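# Flip the grey finned box onto its fins, feet up

## Task

Flip the grey finned box over in place so that it ends up resting flat on its fins with its feet pointing upward, and it stays that way once the robot lets go.

## Robot and tools

ROBOT. Two arms, left_arm and right_arm, each with a parallel two-finger gripper. The fingers point along the gripper's +z axis and close along its y axis. end_effector_position is the spot between the finger pads, roughly 1 cm short of the fingertips.

FRAMES. Scene frame: origin at table-top height midway between the nominal arm bases, +z up, +x out over the table, left_arm on the +y side (image left/right does not follow arm names). Calibrated bases in the scene frame: left_arm at (+0.026, +0.257, +0.013) m, quat_wxyz (+1.000, 0, 0, -0.019); right_arm at (+0.001, -0.338, +0.037) m, quat_wxyz (+1.000, 0, 0, +0.016). Both bases have +z up. Every hand position, orientation, velocity, target and wrist-camera pose is reported in that arm's own base frame; fixed cameras and the table use the scene frame. Offsets run along the arm's own base axes, and rotations turn about the Hand target position.

execute_actions(actions, cameras). actions is a list of actions; each action is a table of 0 to 15 rows, one row per control step of 1/30 s. If fewer than 15 rows are given, the last row is held for the rest. Each row is a single list of 14 numbers, all in [-1, 1], covering both arms even if one stays still: left dx, dy, dz, rx, ry, rz, opening, then right dx, dy, dz, rx, ry, rz, opening. The six pose numbers are an offset from that arm's Hand target as it was when the action began (every row counts from that same start, not from the prior row), so sending the same offset again moves further. Scale: 1.0 equals 0.6 m or 180 degrees; rx, ry, rz form one rotation vector. A translation longer than 1.0 may be shortened along its direction. Opening is absolute: +1 fully open (0.094 m), -1 closed. Six zeros re-request the current Hand target; to hold a gripper as it is, resend its current opening (0 is a real command). An empty actions list just returns state and images. cameras picks images: omitted, null or ["all"] gives all, [] none; an unknown name voids the call.

move(target, speed, blend, opening_speed, blocking, cameras). target is one 14-number row laid out as above, or a list of up to 15 such rows; every row is an offset from the Hand targets at the move's start, not from the previous row. The gripper follows a straight line; all arms finish together; minimum 0.5 s, capped at 10 s in total. speed: m/s, 0.002 to 4.3, default 0.25 (turn rate up to twice that in rad/s); one value or one per target. blend: metres of corner rounding for a list, default 0. opening_speed: change per second on the -1..1 scale, at least 0.2; use a low value when closing on something fragile. blocking=false returns after about 0.5 s while the move continues. Moves do not avoid obstacles or the other arm. The result adds a move: line giving the ending (done, off_target, moving, held, fault) and limits (paced = pose clipped, held = steps withheld). done means at rest within 10 mm and 2 degrees of the goal; neither done nor off_target tells you about contact.

wait(seconds 0 to 10) lets the scene run holding last commands. stop() brakes a running move. zoom_image(camera, region [x0, y0, x1, y1] in pixels, at most 504 by 504) enlarges the newest image of a camera that was in the latest result. read_manual returns only licence text. finished_scene(scene 1 or 2) ends the scene irreversibly.

CAMERAS: cam_head_left, cam_head_right, cam_high, cam_low, cam_left_wrist, cam_right_wrist, all 672x504.

RESULTS. Per arm: end_effector_position (m) and end_effector_quat_wxyz in its base frame; Hand target (last commanded pose after clipping, which the next offset builds on); Joint positions (last value = finger opening in m); Joint velocities ("within noise" when essentially still); Joint torques (include gravity, offset and noisy; numbers 3 and 4 wrap at ±28 N m); grip_measured on the opening scale (reads a bit wide when empty, a bit narrow on a squeezed part); grip_effort_nm (motor effort, negative closing, not pad force); Tool commands. Friction can leave a gripper a centimetre or more from its target in free air; the next command, even all zeros, asks for it again. Orientation commands are clipped to within 40 degrees of the measured one per step. The grip presses at full force about 0.05 below the touch reading; to release, command well above grip_measured.

AVOID. Knocking or dropping the box off the table (fails the task), releasing it while it moves, fast or hard contact, pushing far past a contact point, and any collision or squeeze between the two arms (can fail the scene). Keep paths away from an arm's own base. An arm blocked by an object keeps pressing until commanded back past its gripper. Holding loads, stretching out or pushing at unreachable poses heats motors: MOTOR HOT appears at 85 °C, and at 100 °C that arm goes limp for 30 to 60 s or more. Loose objects may occasionally get nudged by something else. Thinking lets simulated time pass.

Each tool is called in YAML: its name, and indented under it one key for each argument.

## Session

execute_actions:
  actions: []

Scene clock: 0.00 s.
left_arm: end_effector_position=(+0.7469, +0.0627, +0.1858) grip_measured=+1.000 grip_effort_nm=n/a end_effector_quat_wxyz=(+0.600, +0.118, +0.783, +0.112) | right_arm: end_effector_position=(+0.2461, -0.0955, +0.3388) grip_measured=+1.000 grip_effort_nm=n/a end_effector_quat_wxyz=(+0.392, +0.340, +0.834, -0.188)
Joint positions: left_arm=[0.099 1.879 1.257 0.363 0.062 0.35 0.094] | right_arm=[0.029 0.581 0.868 -1.173 0.637 0.571 0.094]
Joint velocities: within noise
Joint torques (N m): no reading
Heat: left arm: hottest elbow 35 °C; right arm: hottest elbow 33 °C.
Hand target: left_arm +0.7532, +0.0634, +0.1927; +0.607, +0.117, +0.778, +0.114 | right_arm +0.2481, -0.0955, +0.3525; +0.404, +0.343, +0.828, -0.182
Tool commands: left_gripper/opening=+1.0 right_gripper/opening=+1.0

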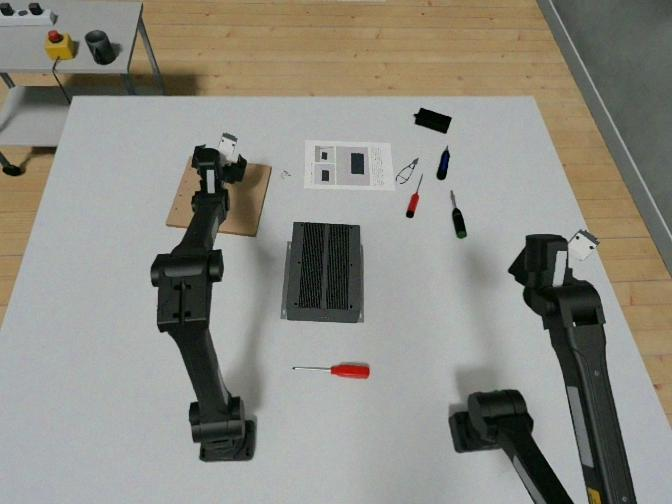

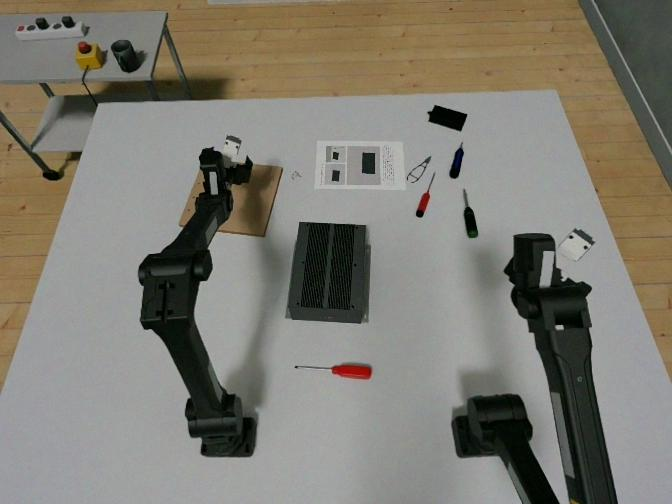

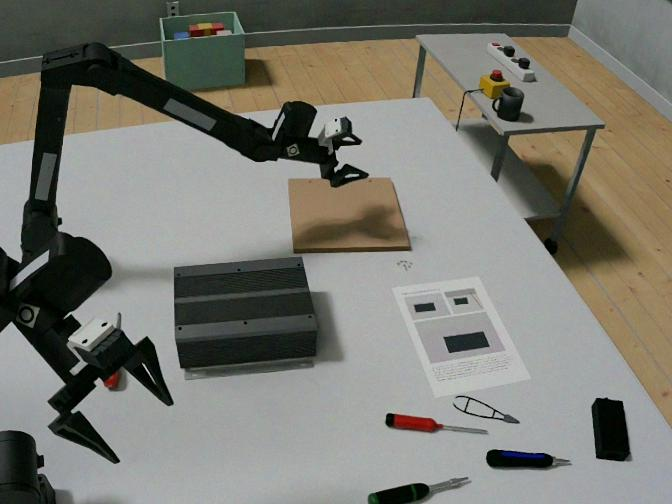

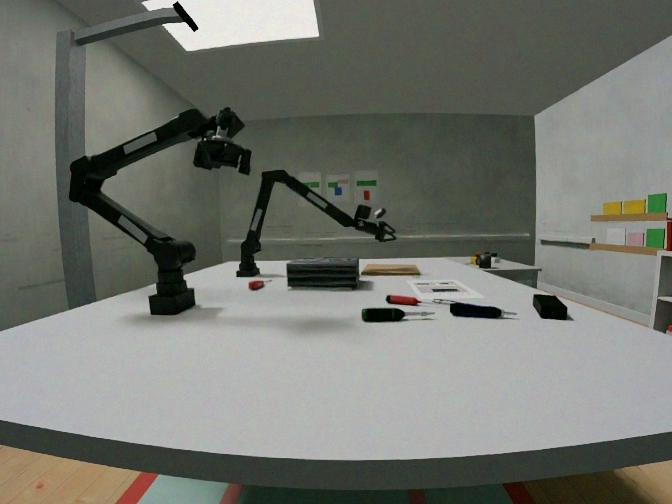

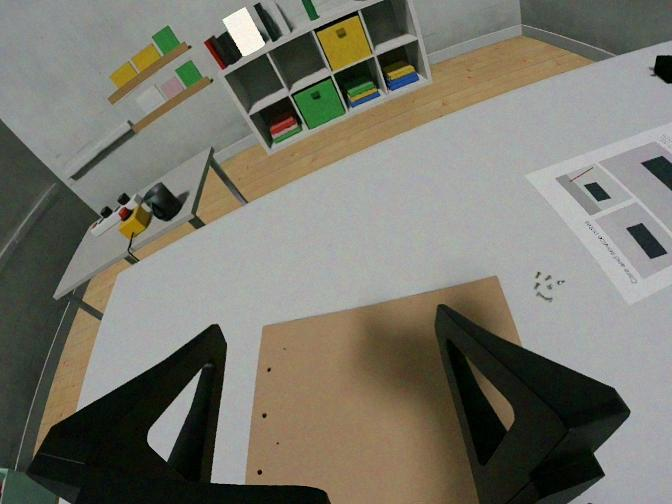

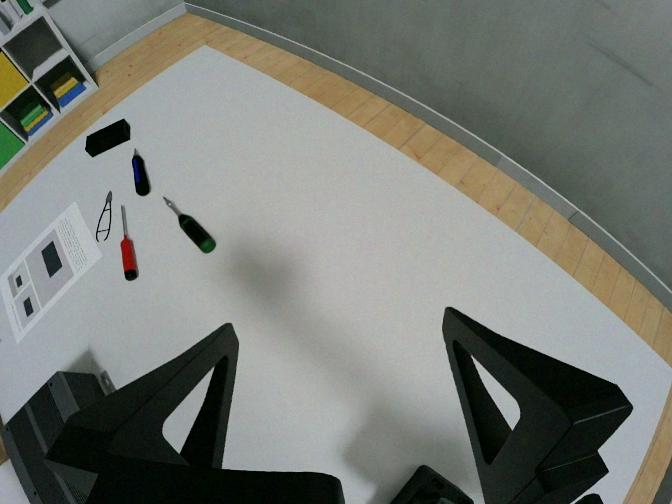

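move:
  target:
    - [-0.155,-0.456,-0.071,-0.063,0.555,0.1015,-1,-0.08,0.7425,-0.42,0.359,-0.199,-0.076,-1]
    - [-0.214,-0.462,-0.305,-0.063,0.555,0.1015,-1,0.045,0.739,-0.61,0.359,-0.199,-0.076,-1]
  speed: [0.35,0.15]

zoom_image:
  camera: "cam_head_right"
  region: [220, 180, 440, 400]

Scene clock: 45.60 s.
left_arm: end_effector_position=(+0.6283, -0.2088, +0.0243) grip_measured=-0.988 grip_effort_nm=-0.603 end_effector_quat_wxyz=(-0.151, -0.003, +0.988, -0.021) | right_arm: end_effector_position=(+0.2767, +0.3540, +0.0088) grip_measured=-0.986 grip_effort_nm=-0.774 end_effector_quat_wxyz=(+0.399, +0.516, +0.622, +0.433)
Joint positions: left_arm=[-0.288 2.431 2.255 -1.674 0.124 -0.276 0.001] | right_arm=[1.24 1.859 0.543 0.694 1.017 2.066 0.001]
Joint velocities: within noise
Joint torques (N m): left_arm=[-1.44 -21.36 8.7 -0.14 0.24 -0.28] | right_arm=[-0.79 -5.66 2.56 1.51 0.03 0.09]
Heat: left arm: hottest elbow 42 °C; right arm: hottest elbow 38 °C.
Hand target: left_arm +0.6248, -0.2138, +0.0096; -0.217, -0.001, +0.976, -0.001 | right_arm +0.2749, +0.3480, -0.0136; +0.361, +0.629, +0.596, +0.345
Off the commanded pose: left_arm 0.016 m, 8 deg | right_arm 0.023 m, 17 deg.
joint sent to its limit (left arm) — joint 4 (wrist pitch), lower limit. The joint targets are off in orientation, not in position.
joint sent to its limit (right arm) — joint 6 (wrist roll), upper limit. The joint targets are off in orientation, not in position.
move: off_target (left_arm, right_arm)

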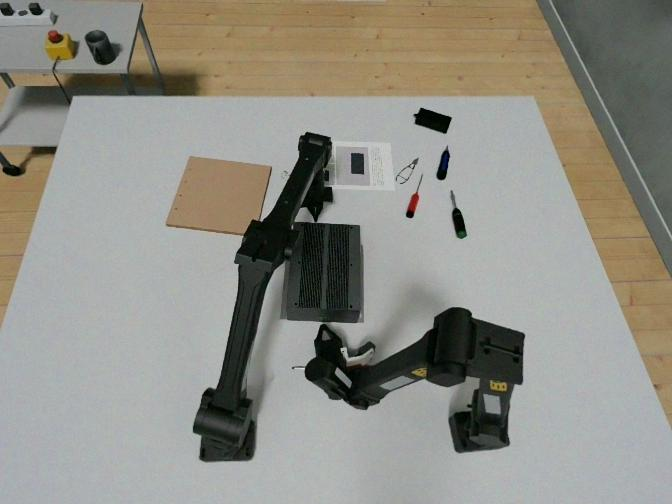

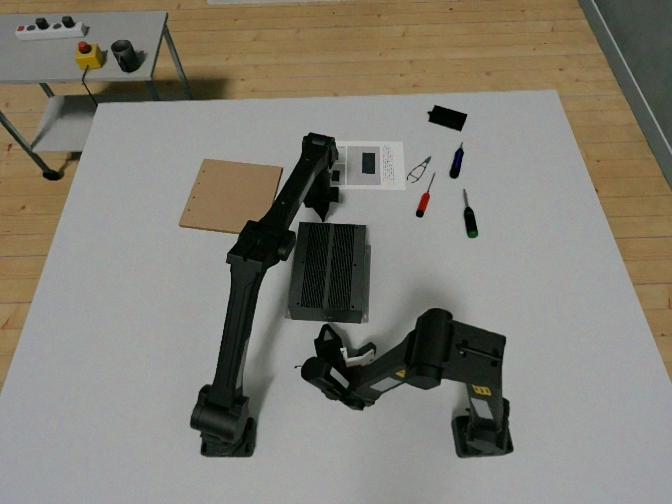

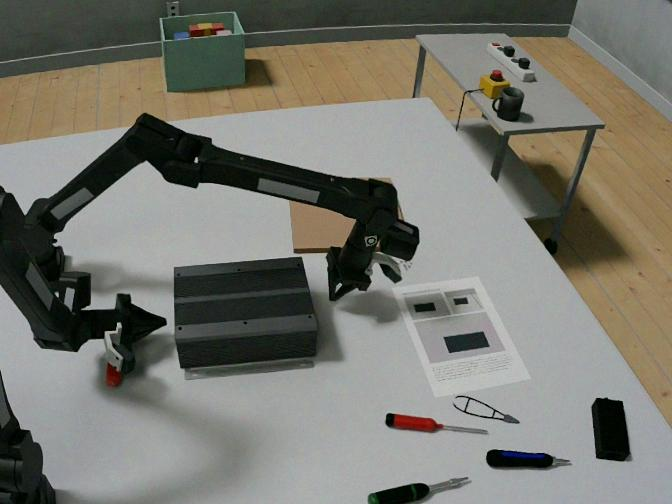

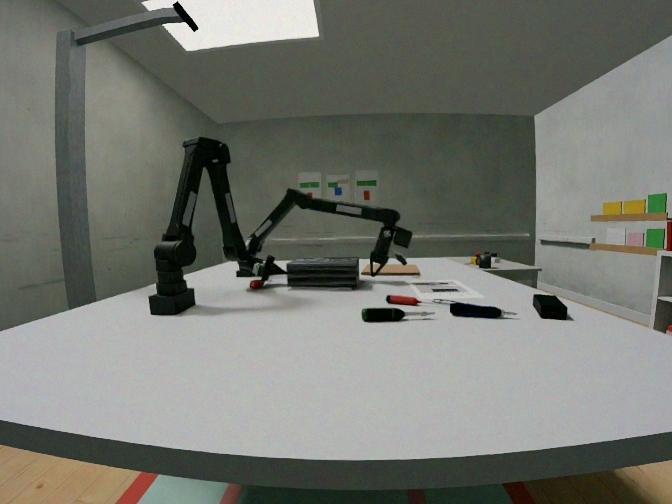

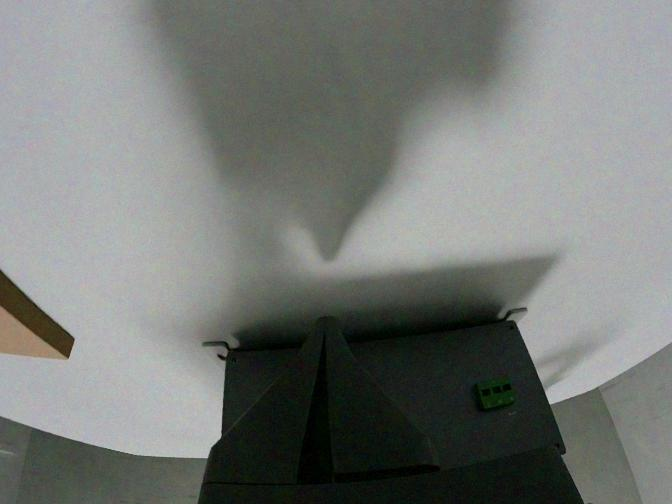

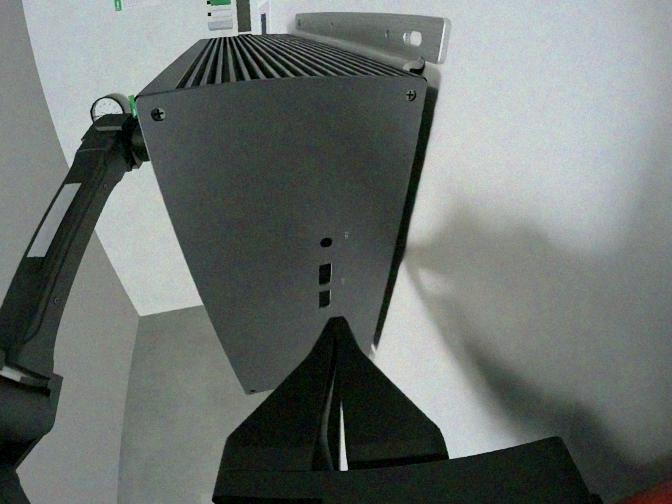

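Scaled by 2.291.

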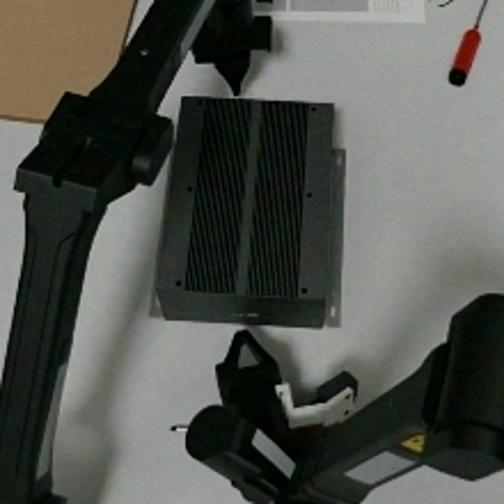

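move:
  target:
    - [0,0,0.0,0,0,0,-1,-0.0,-0.063,0.09,0,0,0.1,-1]
    - [0,0,-0.02,0,0,0,-1,0.02,-0.063,-0.025,0,0,0.1,-1]
  speed: 0.15
  cameras: ["cam_head_left","cam_high","cam_right_wrist"]

zoom_image:
  camera: "cam_high"
  region: [60, 230, 360, 430]

Scene clock: 66.27 s.
left_arm: end_effector_position=(+0.6267, -0.2083, +0.0148) grip_measured=-0.988 grip_effort_nm=-0.603 end_effector_quat_wxyz=(-0.158, -0.003, +0.987, -0.018) | right_arm: end_effector_position=(+0.2807, +0.3102, -0.0284) grip_measured=-0.986 grip_effort_nm=-0.774 end_effector_quat_wxyz=(+0.300, +0.526, +0.691, +0.395)
Joint positions: left_arm=[-0.288 2.445 2.255 -1.674 0.124 -0.276 0.001] | right_arm=[1.101 1.806 0.425 0.662 0.688 2.08 0.001]
Joint velocities: within noise
Joint torques (N m): left_arm=[-1.61 -20.48 9.35 -0.18 0.23 -0.26] | right_arm=[-1.67 -8.29 2.82 2.13 0.18 -0.19]
Heat: left arm: hottest elbow 43 °C; right arm: hottest elbow 37 °C.
Hand target: left_arm +0.6247, -0.2138, -0.0024; -0.217, -0.001, +0.976, -0.001 | right_arm +0.2869, +0.3102, -0.0285; +0.302, +0.528, +0.687, +0.397
Off the commanded pose: left_arm 0.018 m, 7 deg | right_arm 0.006 m, 1 deg.
joint sent to its limit (left arm) — joint 4 (wrist pitch), lower limit. The joint targets are off in orientation, not in position.
move: off_target (left_arm)
Images, in order (width x height): cam_head_left 672x504, cam_high 672x504, cam_right_wrist 672x504.

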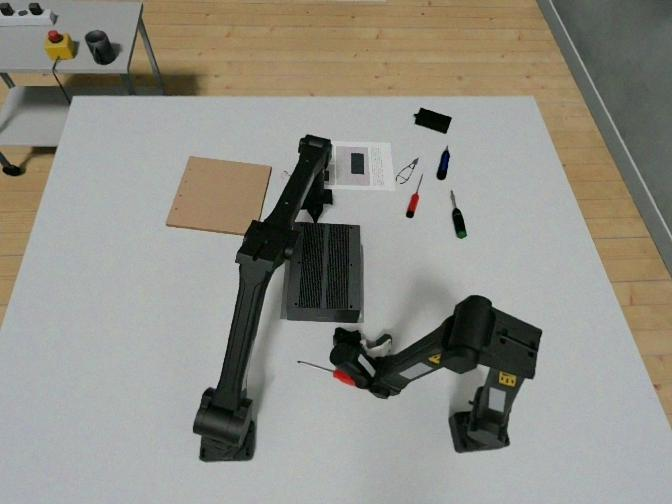

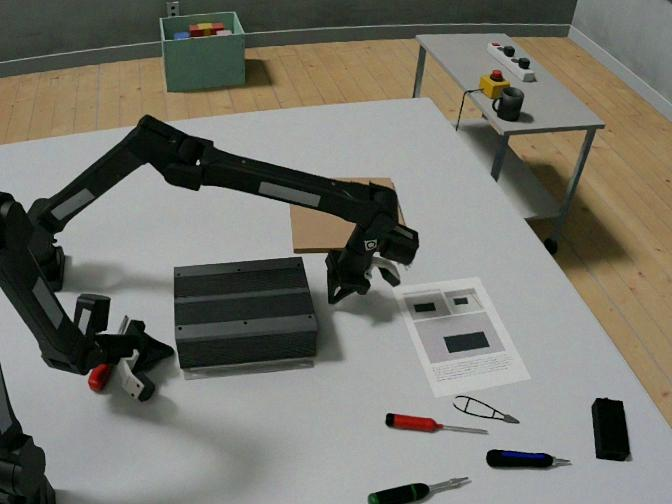

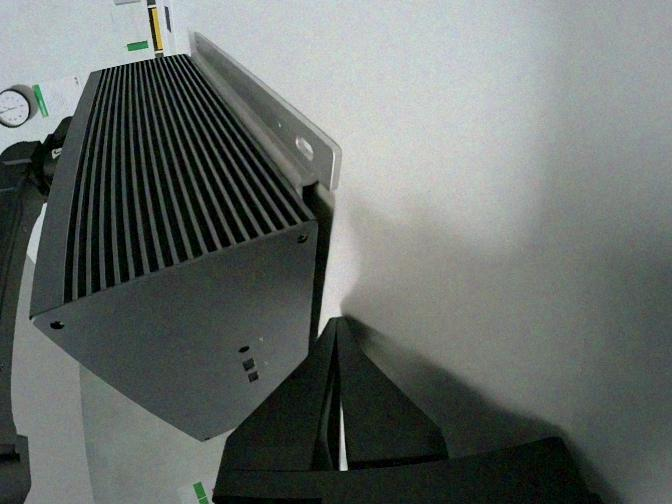

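Scaled by 1.680.

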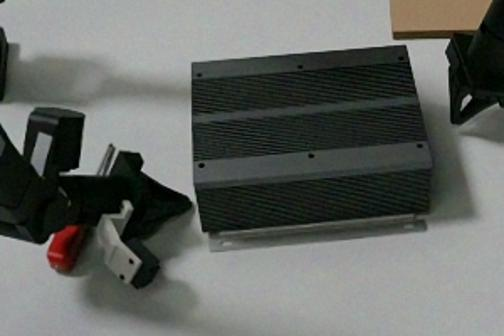

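move:
  target:
    - [-0.1,0,-0.02,0,0,0,-1,-0.015,0.058,-0.002,0,0,0,-1]
    - [-0.17,0,-0.02,0,0,0,-1,0.05,0.065,-0.005,0,0,0,-1]
    - [-0.17,0,-0.02,0,0,0,-1,0.14,0.078,-0.005,0,0,0,-1]
  speed: 0.06
  cameras: ["cam_head_left","cam_high","cam_right_wrist","cam_left_wrist"]

zoom_image:
  camera: "cam_high"
  region: [60, 230, 360, 430]

Scene clock: 77.50 s.
left_arm: end_effector_position=(+0.5753, -0.2021, -0.0005) grip_measured=-0.989 grip_effort_nm=-0.584 end_effector_quat_wxyz=(-0.147, +0.001, +0.989, -0.019) | right_arm: end_effector_position=(+0.2989, +0.3536, -0.0302) grip_measured=-0.986 grip_effort_nm=-0.755 end_effector_quat_wxyz=(+0.275, +0.496, +0.722, +0.398)
Joint positions: left_arm=[-0.302 2.278 1.905 -1.47 0.123 -0.284 0.001] | right_arm=[1.077 1.838 0.529 0.616 0.586 2 0.001]
Joint velocities: within noise
Joint torques (N m): left_arm=[-4.13 -20.95 2.7 -2.84 0.75 -0.51] | right_arm=[-11.22 -5.19 10.59 1.83 0.22 -0.43]
Heat: left arm: hottest elbow 43 °C; right arm: hottest elbow 37 °C.
Hand target: left_arm +0.5228, -0.2139, -0.0144; -0.216, +0.000, +0.976, -0.001 | right_arm +0.3708, +0.3570, -0.0317; +0.302, +0.528, +0.687, +0.397
Off the commanded pose: left_arm 0.056 m, 8 deg | right_arm 0.072 m, 6 deg.
move: off_target (left_arm, right_arm)
Images, in order (width x height): cam_head_left 672x504, cam_high 672x504, cam_left_wrist 672x504, cam_right_wrist 672x504.

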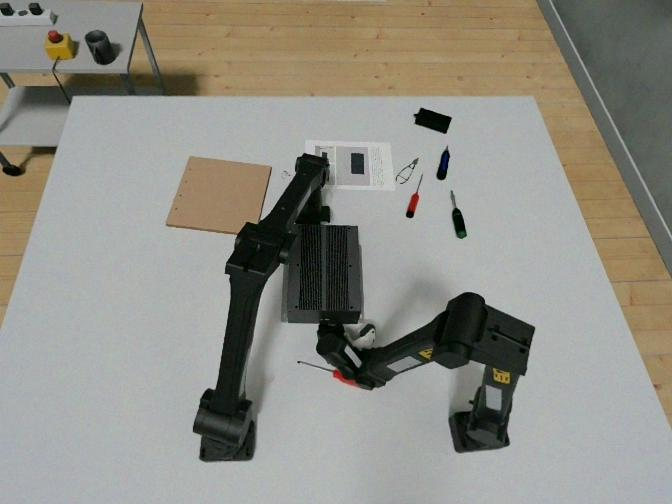

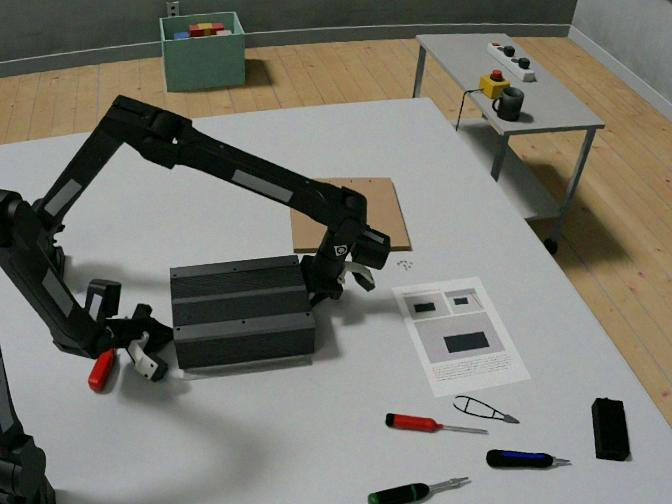

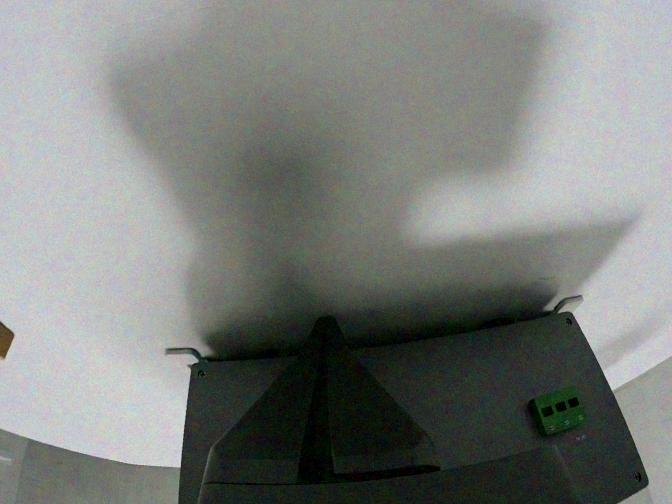

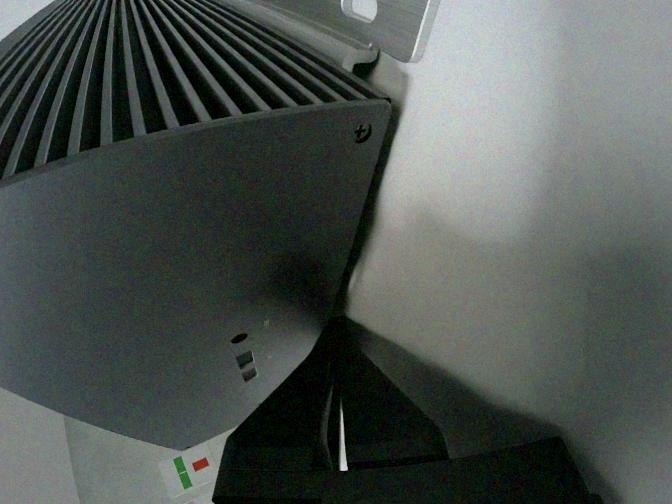

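Scaled by 1.680.

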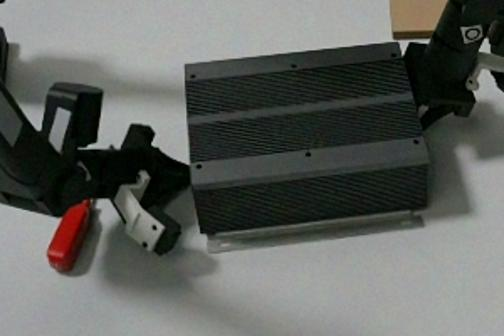

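move:
  target:
    - [-0.1,0,0,0,0,0,-1,0.05,0,-0.005,0,0,0,-1]
    - [-0.1,0,0,0,0,0,-1,0.06,0,0.0,0,0,0,-0.1]
  speed: 0.06
  opening_speed: 0.3
  cameras: ["cam_high","cam_low","cam_right_wrist"]

zoom_image:
  camera: "cam_low"
  region: [220, 220, 420, 320]

Scene clock: 92.37 s.
left_arm: end_effector_position=(+0.5629, -0.1434, -0.0037) grip_measured=-0.989 grip_effort_nm=-0.574 end_effector_quat_wxyz=(-0.110, -0.111, +0.988, -0.017) | right_arm: end_effector_position=(+0.3334, +0.3612, -0.0146) grip_measured=-0.108 grip_effort_nm=0.422 end_effector_quat_wxyz=(+0.275, +0.502, +0.704, +0.420)
Joint positions: left_arm=[-0.218 2.157 1.689 -1.301 0.103 -0.431 0.001] | right_arm=[1.008 1.839 0.575 0.646 0.542 1.961 0.042]
Joint velocities: within noise
Joint torques (N m): left_arm=[-12.34 -20.31 0.27 -4.86 1.76 0.86] | right_arm=[-10.7 -4.84 11.52 0.7 -0.53 -0.52]
Heat: left arm: hottest elbow 40 °C; right arm: hottest elbow 40 °C.
Hand target: left_arm +0.4628, -0.2139, -0.0143; -0.216, -0.001, +0.976, -0.001 | right_arm +0.4070, +0.3569, -0.0316; +0.302, +0.528, +0.687, +0.397
Off the commanded pose: left_arm 0.123 m, 18 deg | right_arm 0.076 m, 5 deg.
move: off_target (left_arm, right_arm); target 2's new opening was sent with right_arm's hand 0.104 m and 9 deg from that target
Images, in order (width x height): cam_high 672x504, cam_low 672x504, cam_right_wrist 672x504.

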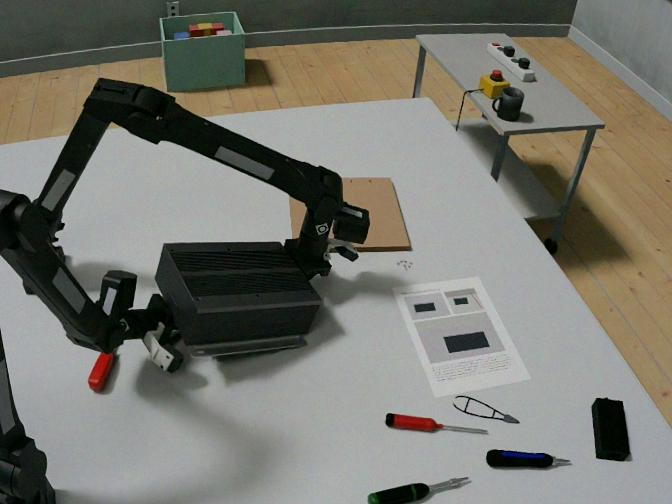

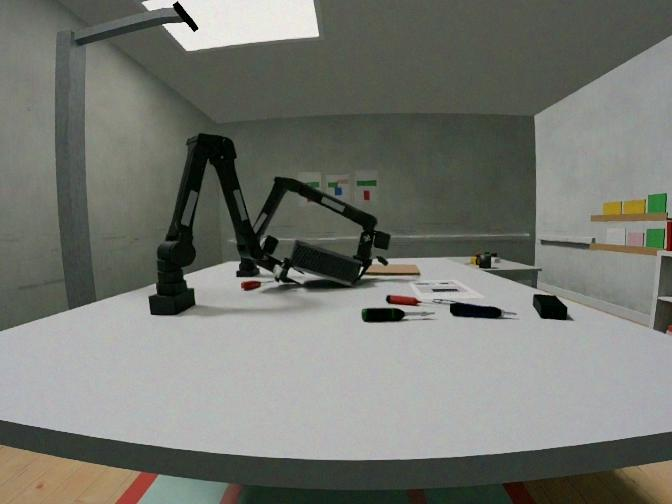

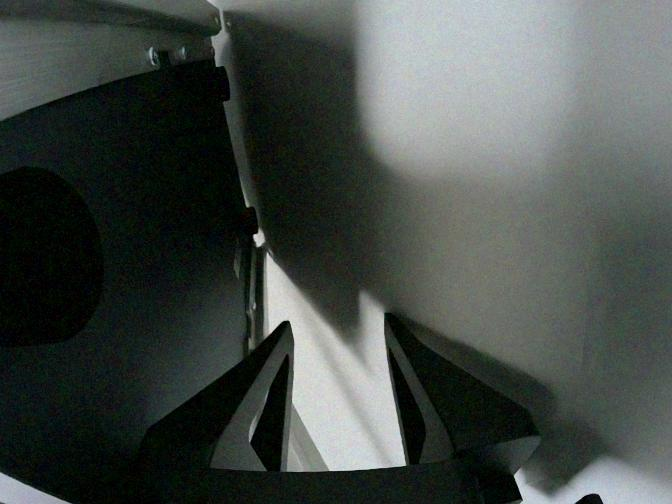

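Scaled by 2.520.

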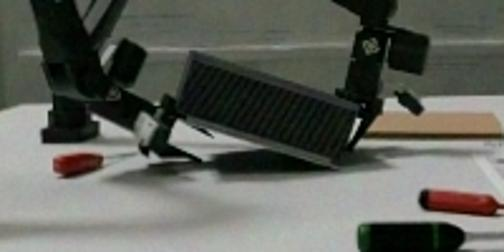

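move:
  target:
    - [0.03,0,0,0,0,0,-1,0,0,0.15,0.015,-0.06,0,-0.1]
    - [0.03,0,0,0,0,0,-1,0.03,0,0.3,0.03,-0.12,0,-0.1]
  speed: 0.07
  cameras: ["cam_head_left","cam_high","cam_low","cam_right_wrist"]

zoom_image:
  camera: "cam_low"
  region: [220, 200, 420, 320]

Scene clock: 102.57 s.
left_arm: end_effector_position=(+0.5525, -0.1489, -0.0014) grip_measured=-0.989 grip_effort_nm=-0.564 end_effector_quat_wxyz=(-0.130, -0.081, +0.988, -0.013) | right_arm: end_effector_position=(+0.3573, +0.3325, +0.0635) grip_measured=-0.104 grip_effort_nm=0.208 end_effector_quat_wxyz=(+0.372, +0.444, +0.683, +0.444)
Joint positions: left_arm=[-0.231 2.161 1.697 -1.349 0.103 -0.383 0.001] | right_arm=[0.955 1.675 0.516 0.744 0.616 1.7 0.042]
Joint velocities: within noise
Joint torques (N m): left_arm=[-10.99 -18.2 3.86 -4.05 1.68 0.38] | right_arm=[-7.36 -14.74 12.96 4.93 0.33 -0.54]
Heat: left arm: hottest shoulder 39 °C; right arm: hottest elbow 41 °C.
Hand target: left_arm +0.4808, -0.2139, -0.0144; -0.217, +0.000, +0.976, -0.001 | right_arm +0.4249, +0.3570, +0.1484; +0.401, +0.458, +0.599, +0.521
Off the commanded pose: left_arm 0.098 m, 14 deg | right_arm 0.111 m, 14 deg.
move: off_target (left_arm, right_arm)
Images, in order (width x height): cam_head_left 672x504, cam_high 672x504, cam_low 672x504, cam_right_wrist 672x504.

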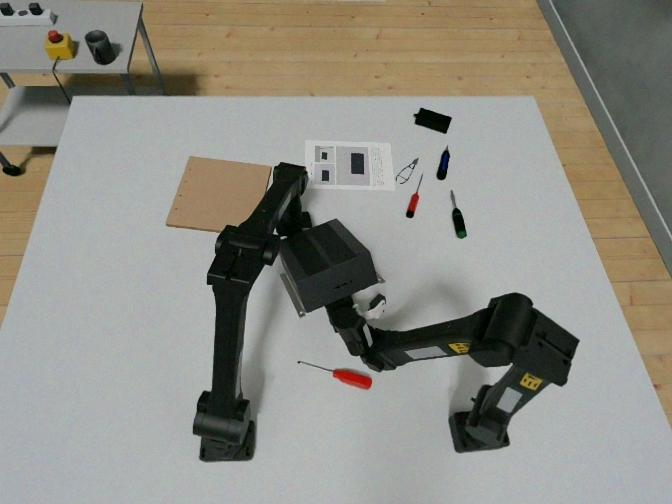

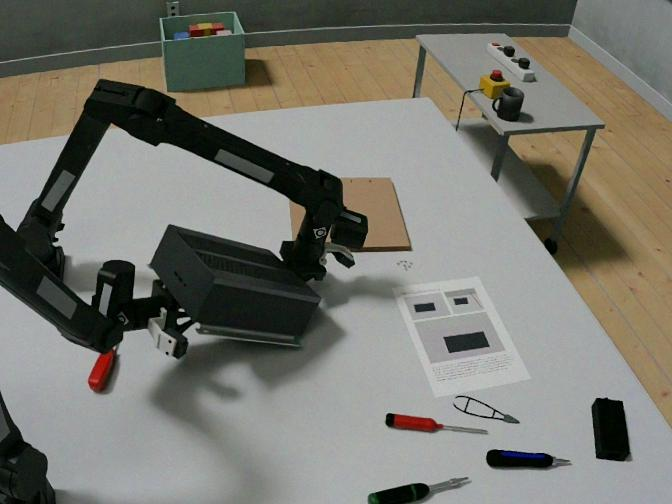

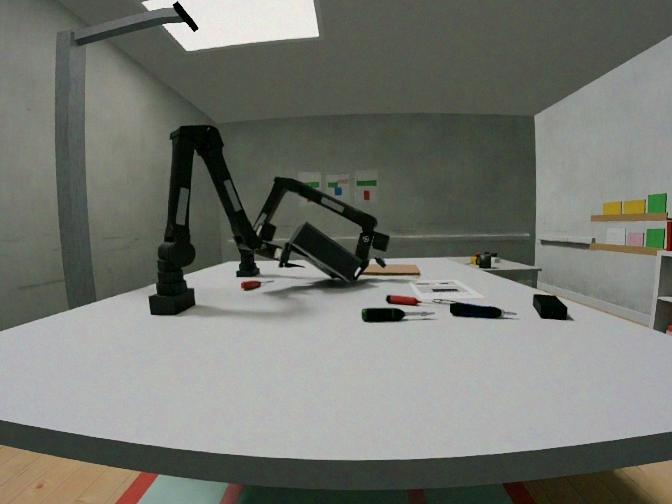

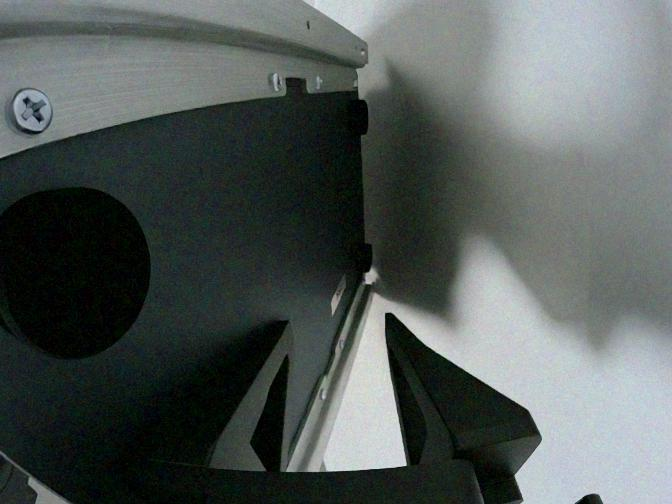

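Scaled by 2.520.

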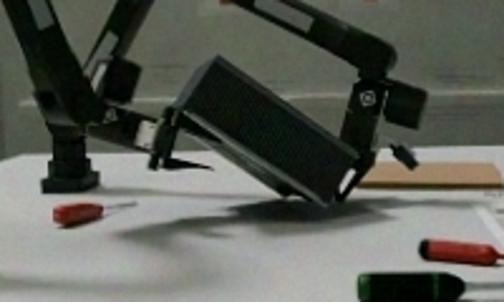

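move:
  target:
    - [0,0,0,0,0,0,-1,0.02,0.0,0.12,0.01,-0.03,0,-0.1]
    - [0,0,0,0,0,0,-1,0.08,0.02,0.28,0.02,-0.06,0,-0.1]
  speed: 0.07
  cameras: ["cam_head_left","cam_high","cam_low","cam_right_wrist"]

zoom_image:
  camera: "cam_low"
  region: [220, 200, 420, 320]

Scene clock: 111.53 s.
left_arm: end_effector_position=(+0.4878, -0.2185, -0.0023) grip_measured=-0.989 grip_effort_nm=-0.559 end_effector_quat_wxyz=(-0.202, -0.003, +0.979, -0.004) | right_arm: end_effector_position=(+0.4290, +0.3321, +0.2264) grip_measured=-0.101 grip_effort_nm=0.066 end_effector_quat_wxyz=(+0.429, +0.438, +0.586, +0.531)
Joint positions: left_arm=[-0.371 2.16 1.66 -1.449 0.153 -0.348 0.001] | right_arm=[0.835 1.458 0.674 0.7 0.584 1.579 0.042]
Joint velocities: within noise
Joint torques (N m): left_arm=[-0.32 -17.49 6.08 -0.1 0.17 -0.06] | right_arm=[-0.38 -8.7 6.91 1.96 0.12 -0.14]
Heat: left arm: hottest shoulder 40 °C; right arm: hottest elbow 44 °C.
Hand target: left_arm +0.4808, -0.2138, -0.0144; -0.217, -0.001, +0.976, -0.001 | right_arm +0.4305, +0.3330, +0.2242; +0.429, +0.439, +0.588, +0.528 (not the last commanded pose)
Off the commanded pose: left_arm 0.015 m, 2 deg | right_arm 0.107 m, 8 deg.
move: held (right_arm; a check stopped the path), off_target (left_arm); path passed 1 of 2 targets; limits=held
pose unreachable (right arm): on one or more control steps of this call, first in action 0 (counted from 0), this arm could not follow its commanded pose, so it was not sent that pose on those steps. It may still have moved: this result reports where it is.
cause: moving toward the commanded pose would bring a part of the arm too close to another arm (this arm's fingers and the left arm's forearm (the part past joint 3), along the way the arms are being sent, or toward where that arm still pushes).
Images, in order (width x height): cam_head_left 672x504, cam_high 672x504, cam_low 672x504, cam_right_wrist 672x504.

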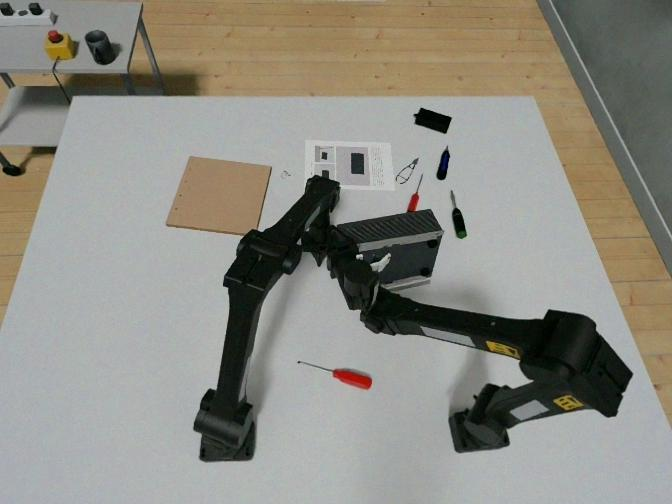

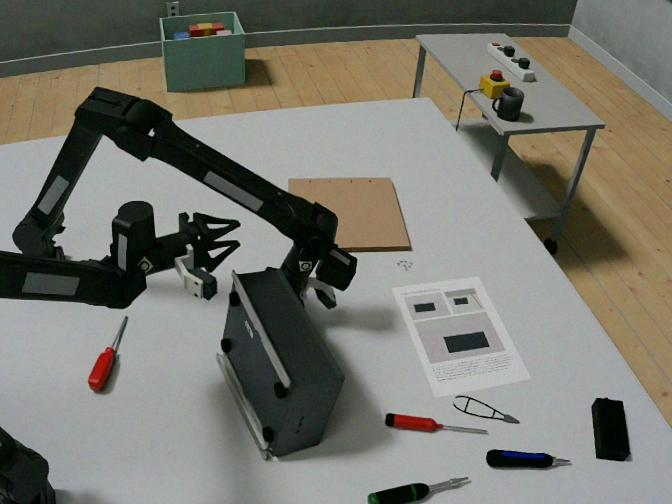

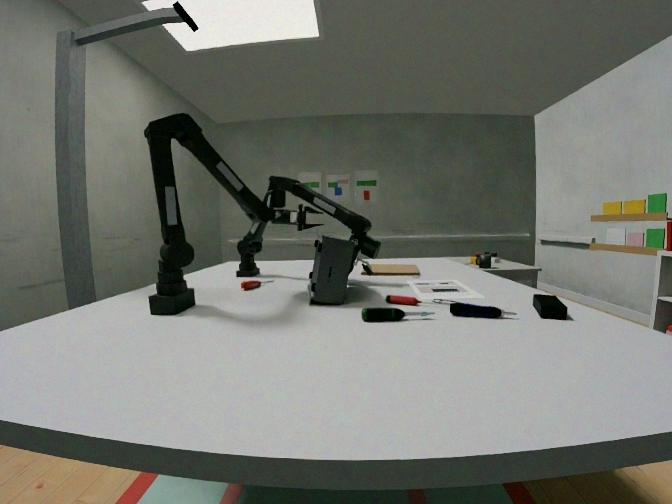

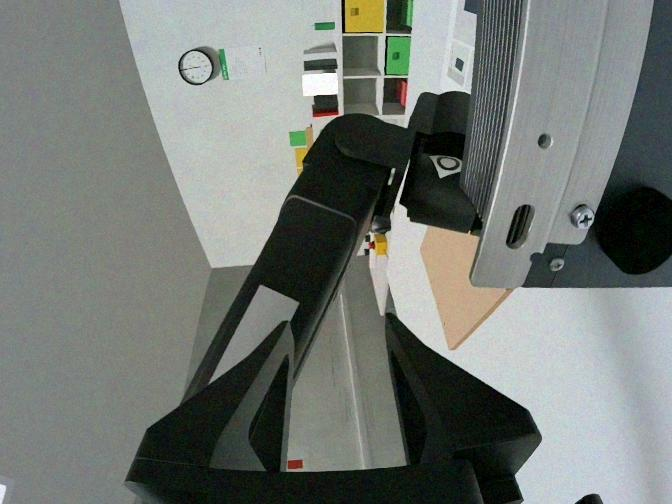

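Scaled by 2.520.

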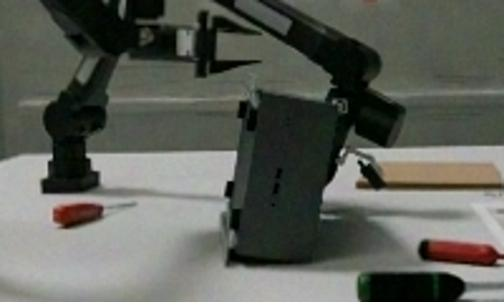

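move:
  target:
    - [0.02,0.1,0.03,0,0,0,-1,-0.05,-0.0,0.1,0,0,0,-1]
    - [0.02,0.5,0.4,0,0,0,-1,-0.15,-0.2,0.25,0,0.2,0,-0.3]
  speed: 0.2

zoom_image:
  camera: "cam_high"
  region: [180, 200, 400, 480]

zoom_image:
  camera: "cam_head_right"
  region: [280, 160, 500, 340]

Scene clock: 133.50 s.
left_arm: end_effector_position=(+0.4841, +0.0848, +0.2101) grip_measured=-0.989 grip_effort_nm=-0.559 end_effector_quat_wxyz=(-0.103, -0.003, +0.995, +0.016) | right_arm: end_effector_position=(+0.3332, +0.2141, +0.3462) grip_measured=-0.302 grip_effort_nm=0.071 end_effector_quat_wxyz=(+0.223, +0.575, +0.707, +0.347)
Joint positions: left_arm=[0.153 1.761 1.66 -1.669 -0.062 0.14 0.001] | right_arm=[0.692 0.9 1.008 -0.865 0.279 1.938 0.033]
Joint velocities: within noise
Joint torques (N m): left_arm=[-0.91 -15.33 11.59 -0.14 -0.06 -0.06] | right_arm=[-2.37 -2.43 12.55 1.46 0.03 -0.05]
Heat: left arm: hottest shoulder 39 °C; right arm: hottest elbow 43 °C.
Hand target: left_arm +0.4929, +0.0861, +0.2256; -0.216, +0.000, +0.976, -0.001 | right_arm +0.3405, +0.2130, +0.3740; +0.226, +0.581, +0.691, +0.366
Off the commanded pose: left_arm 0.018 m, 13 deg | right_arm 0.029 m, 3 deg.
joint sent to its limit (left arm) — joint 4 (wrist pitch), lower limit. The joint targets are off in orientation, not in position.
move: off_target (left_arm, right_arm); target 2's new opening was sent with right_arm's hand 0.029 m and 3 deg from that target

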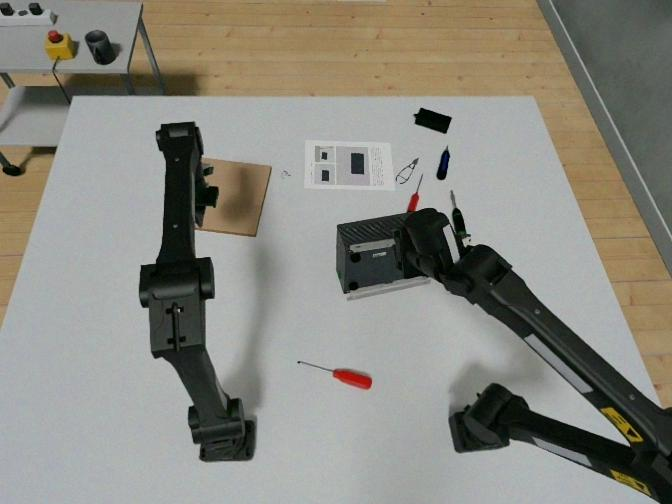

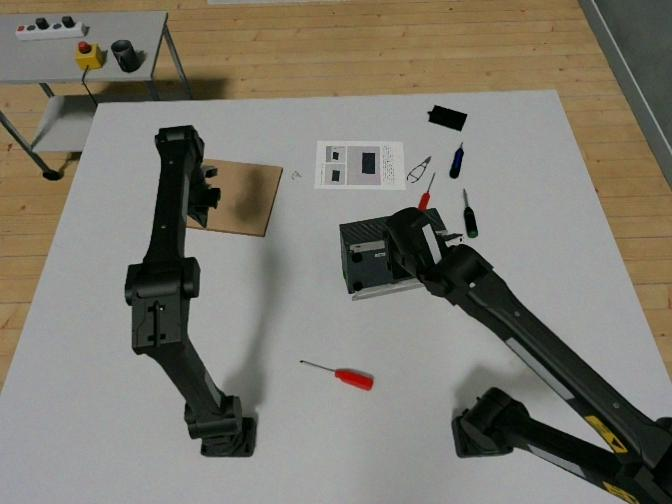

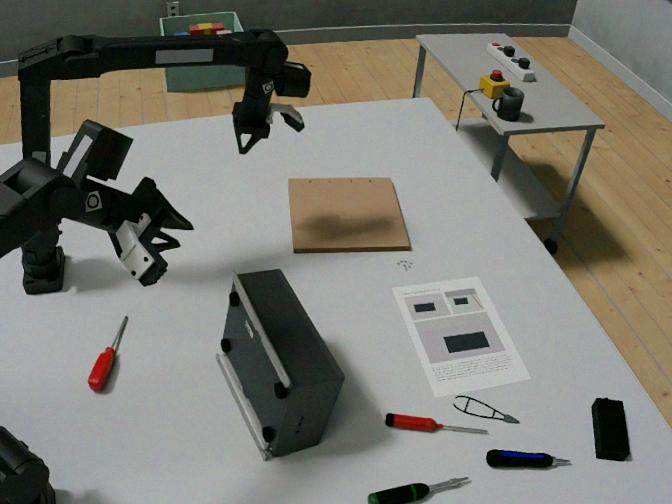

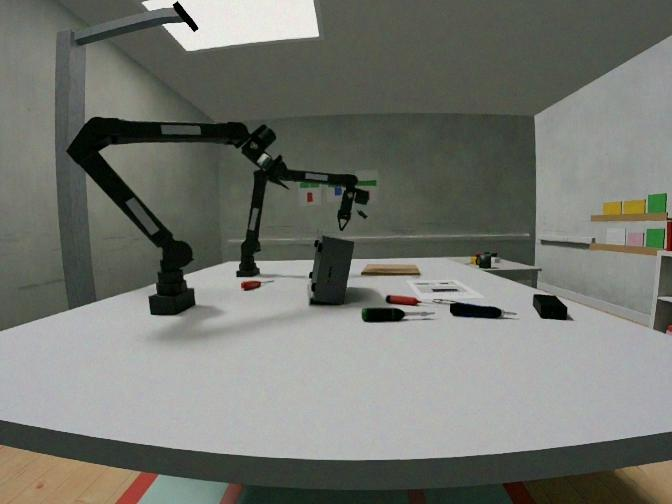

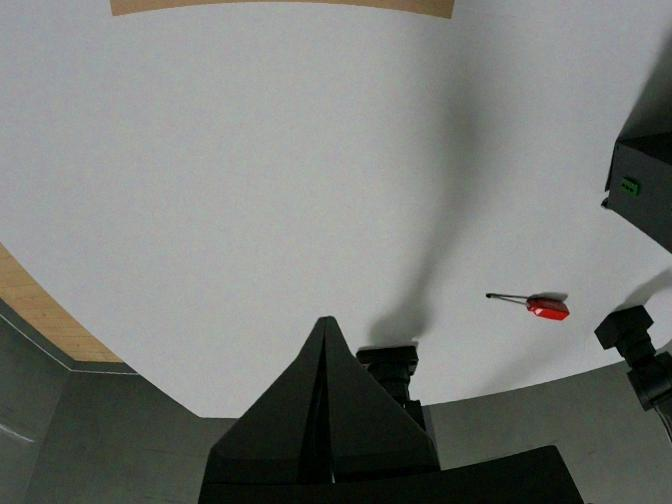

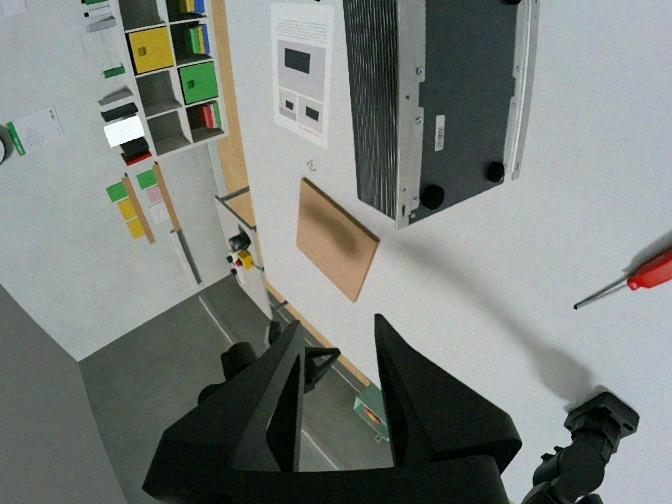

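Scaled by 1.800.

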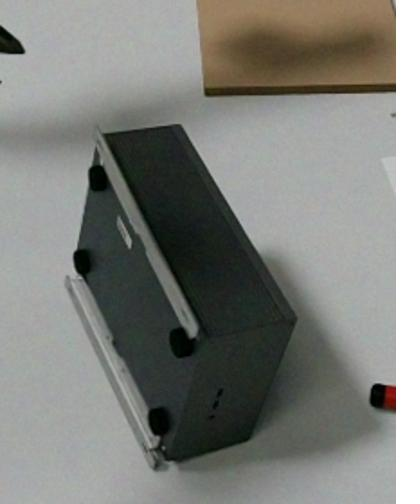

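Scaled by 2.291.

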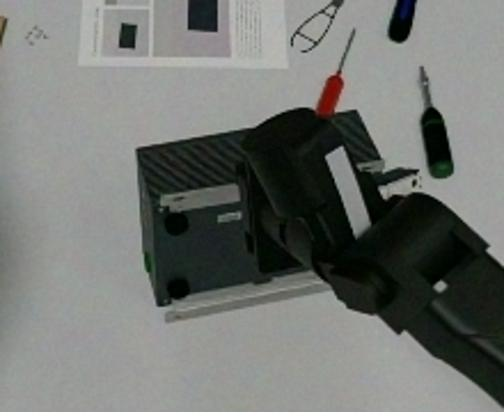

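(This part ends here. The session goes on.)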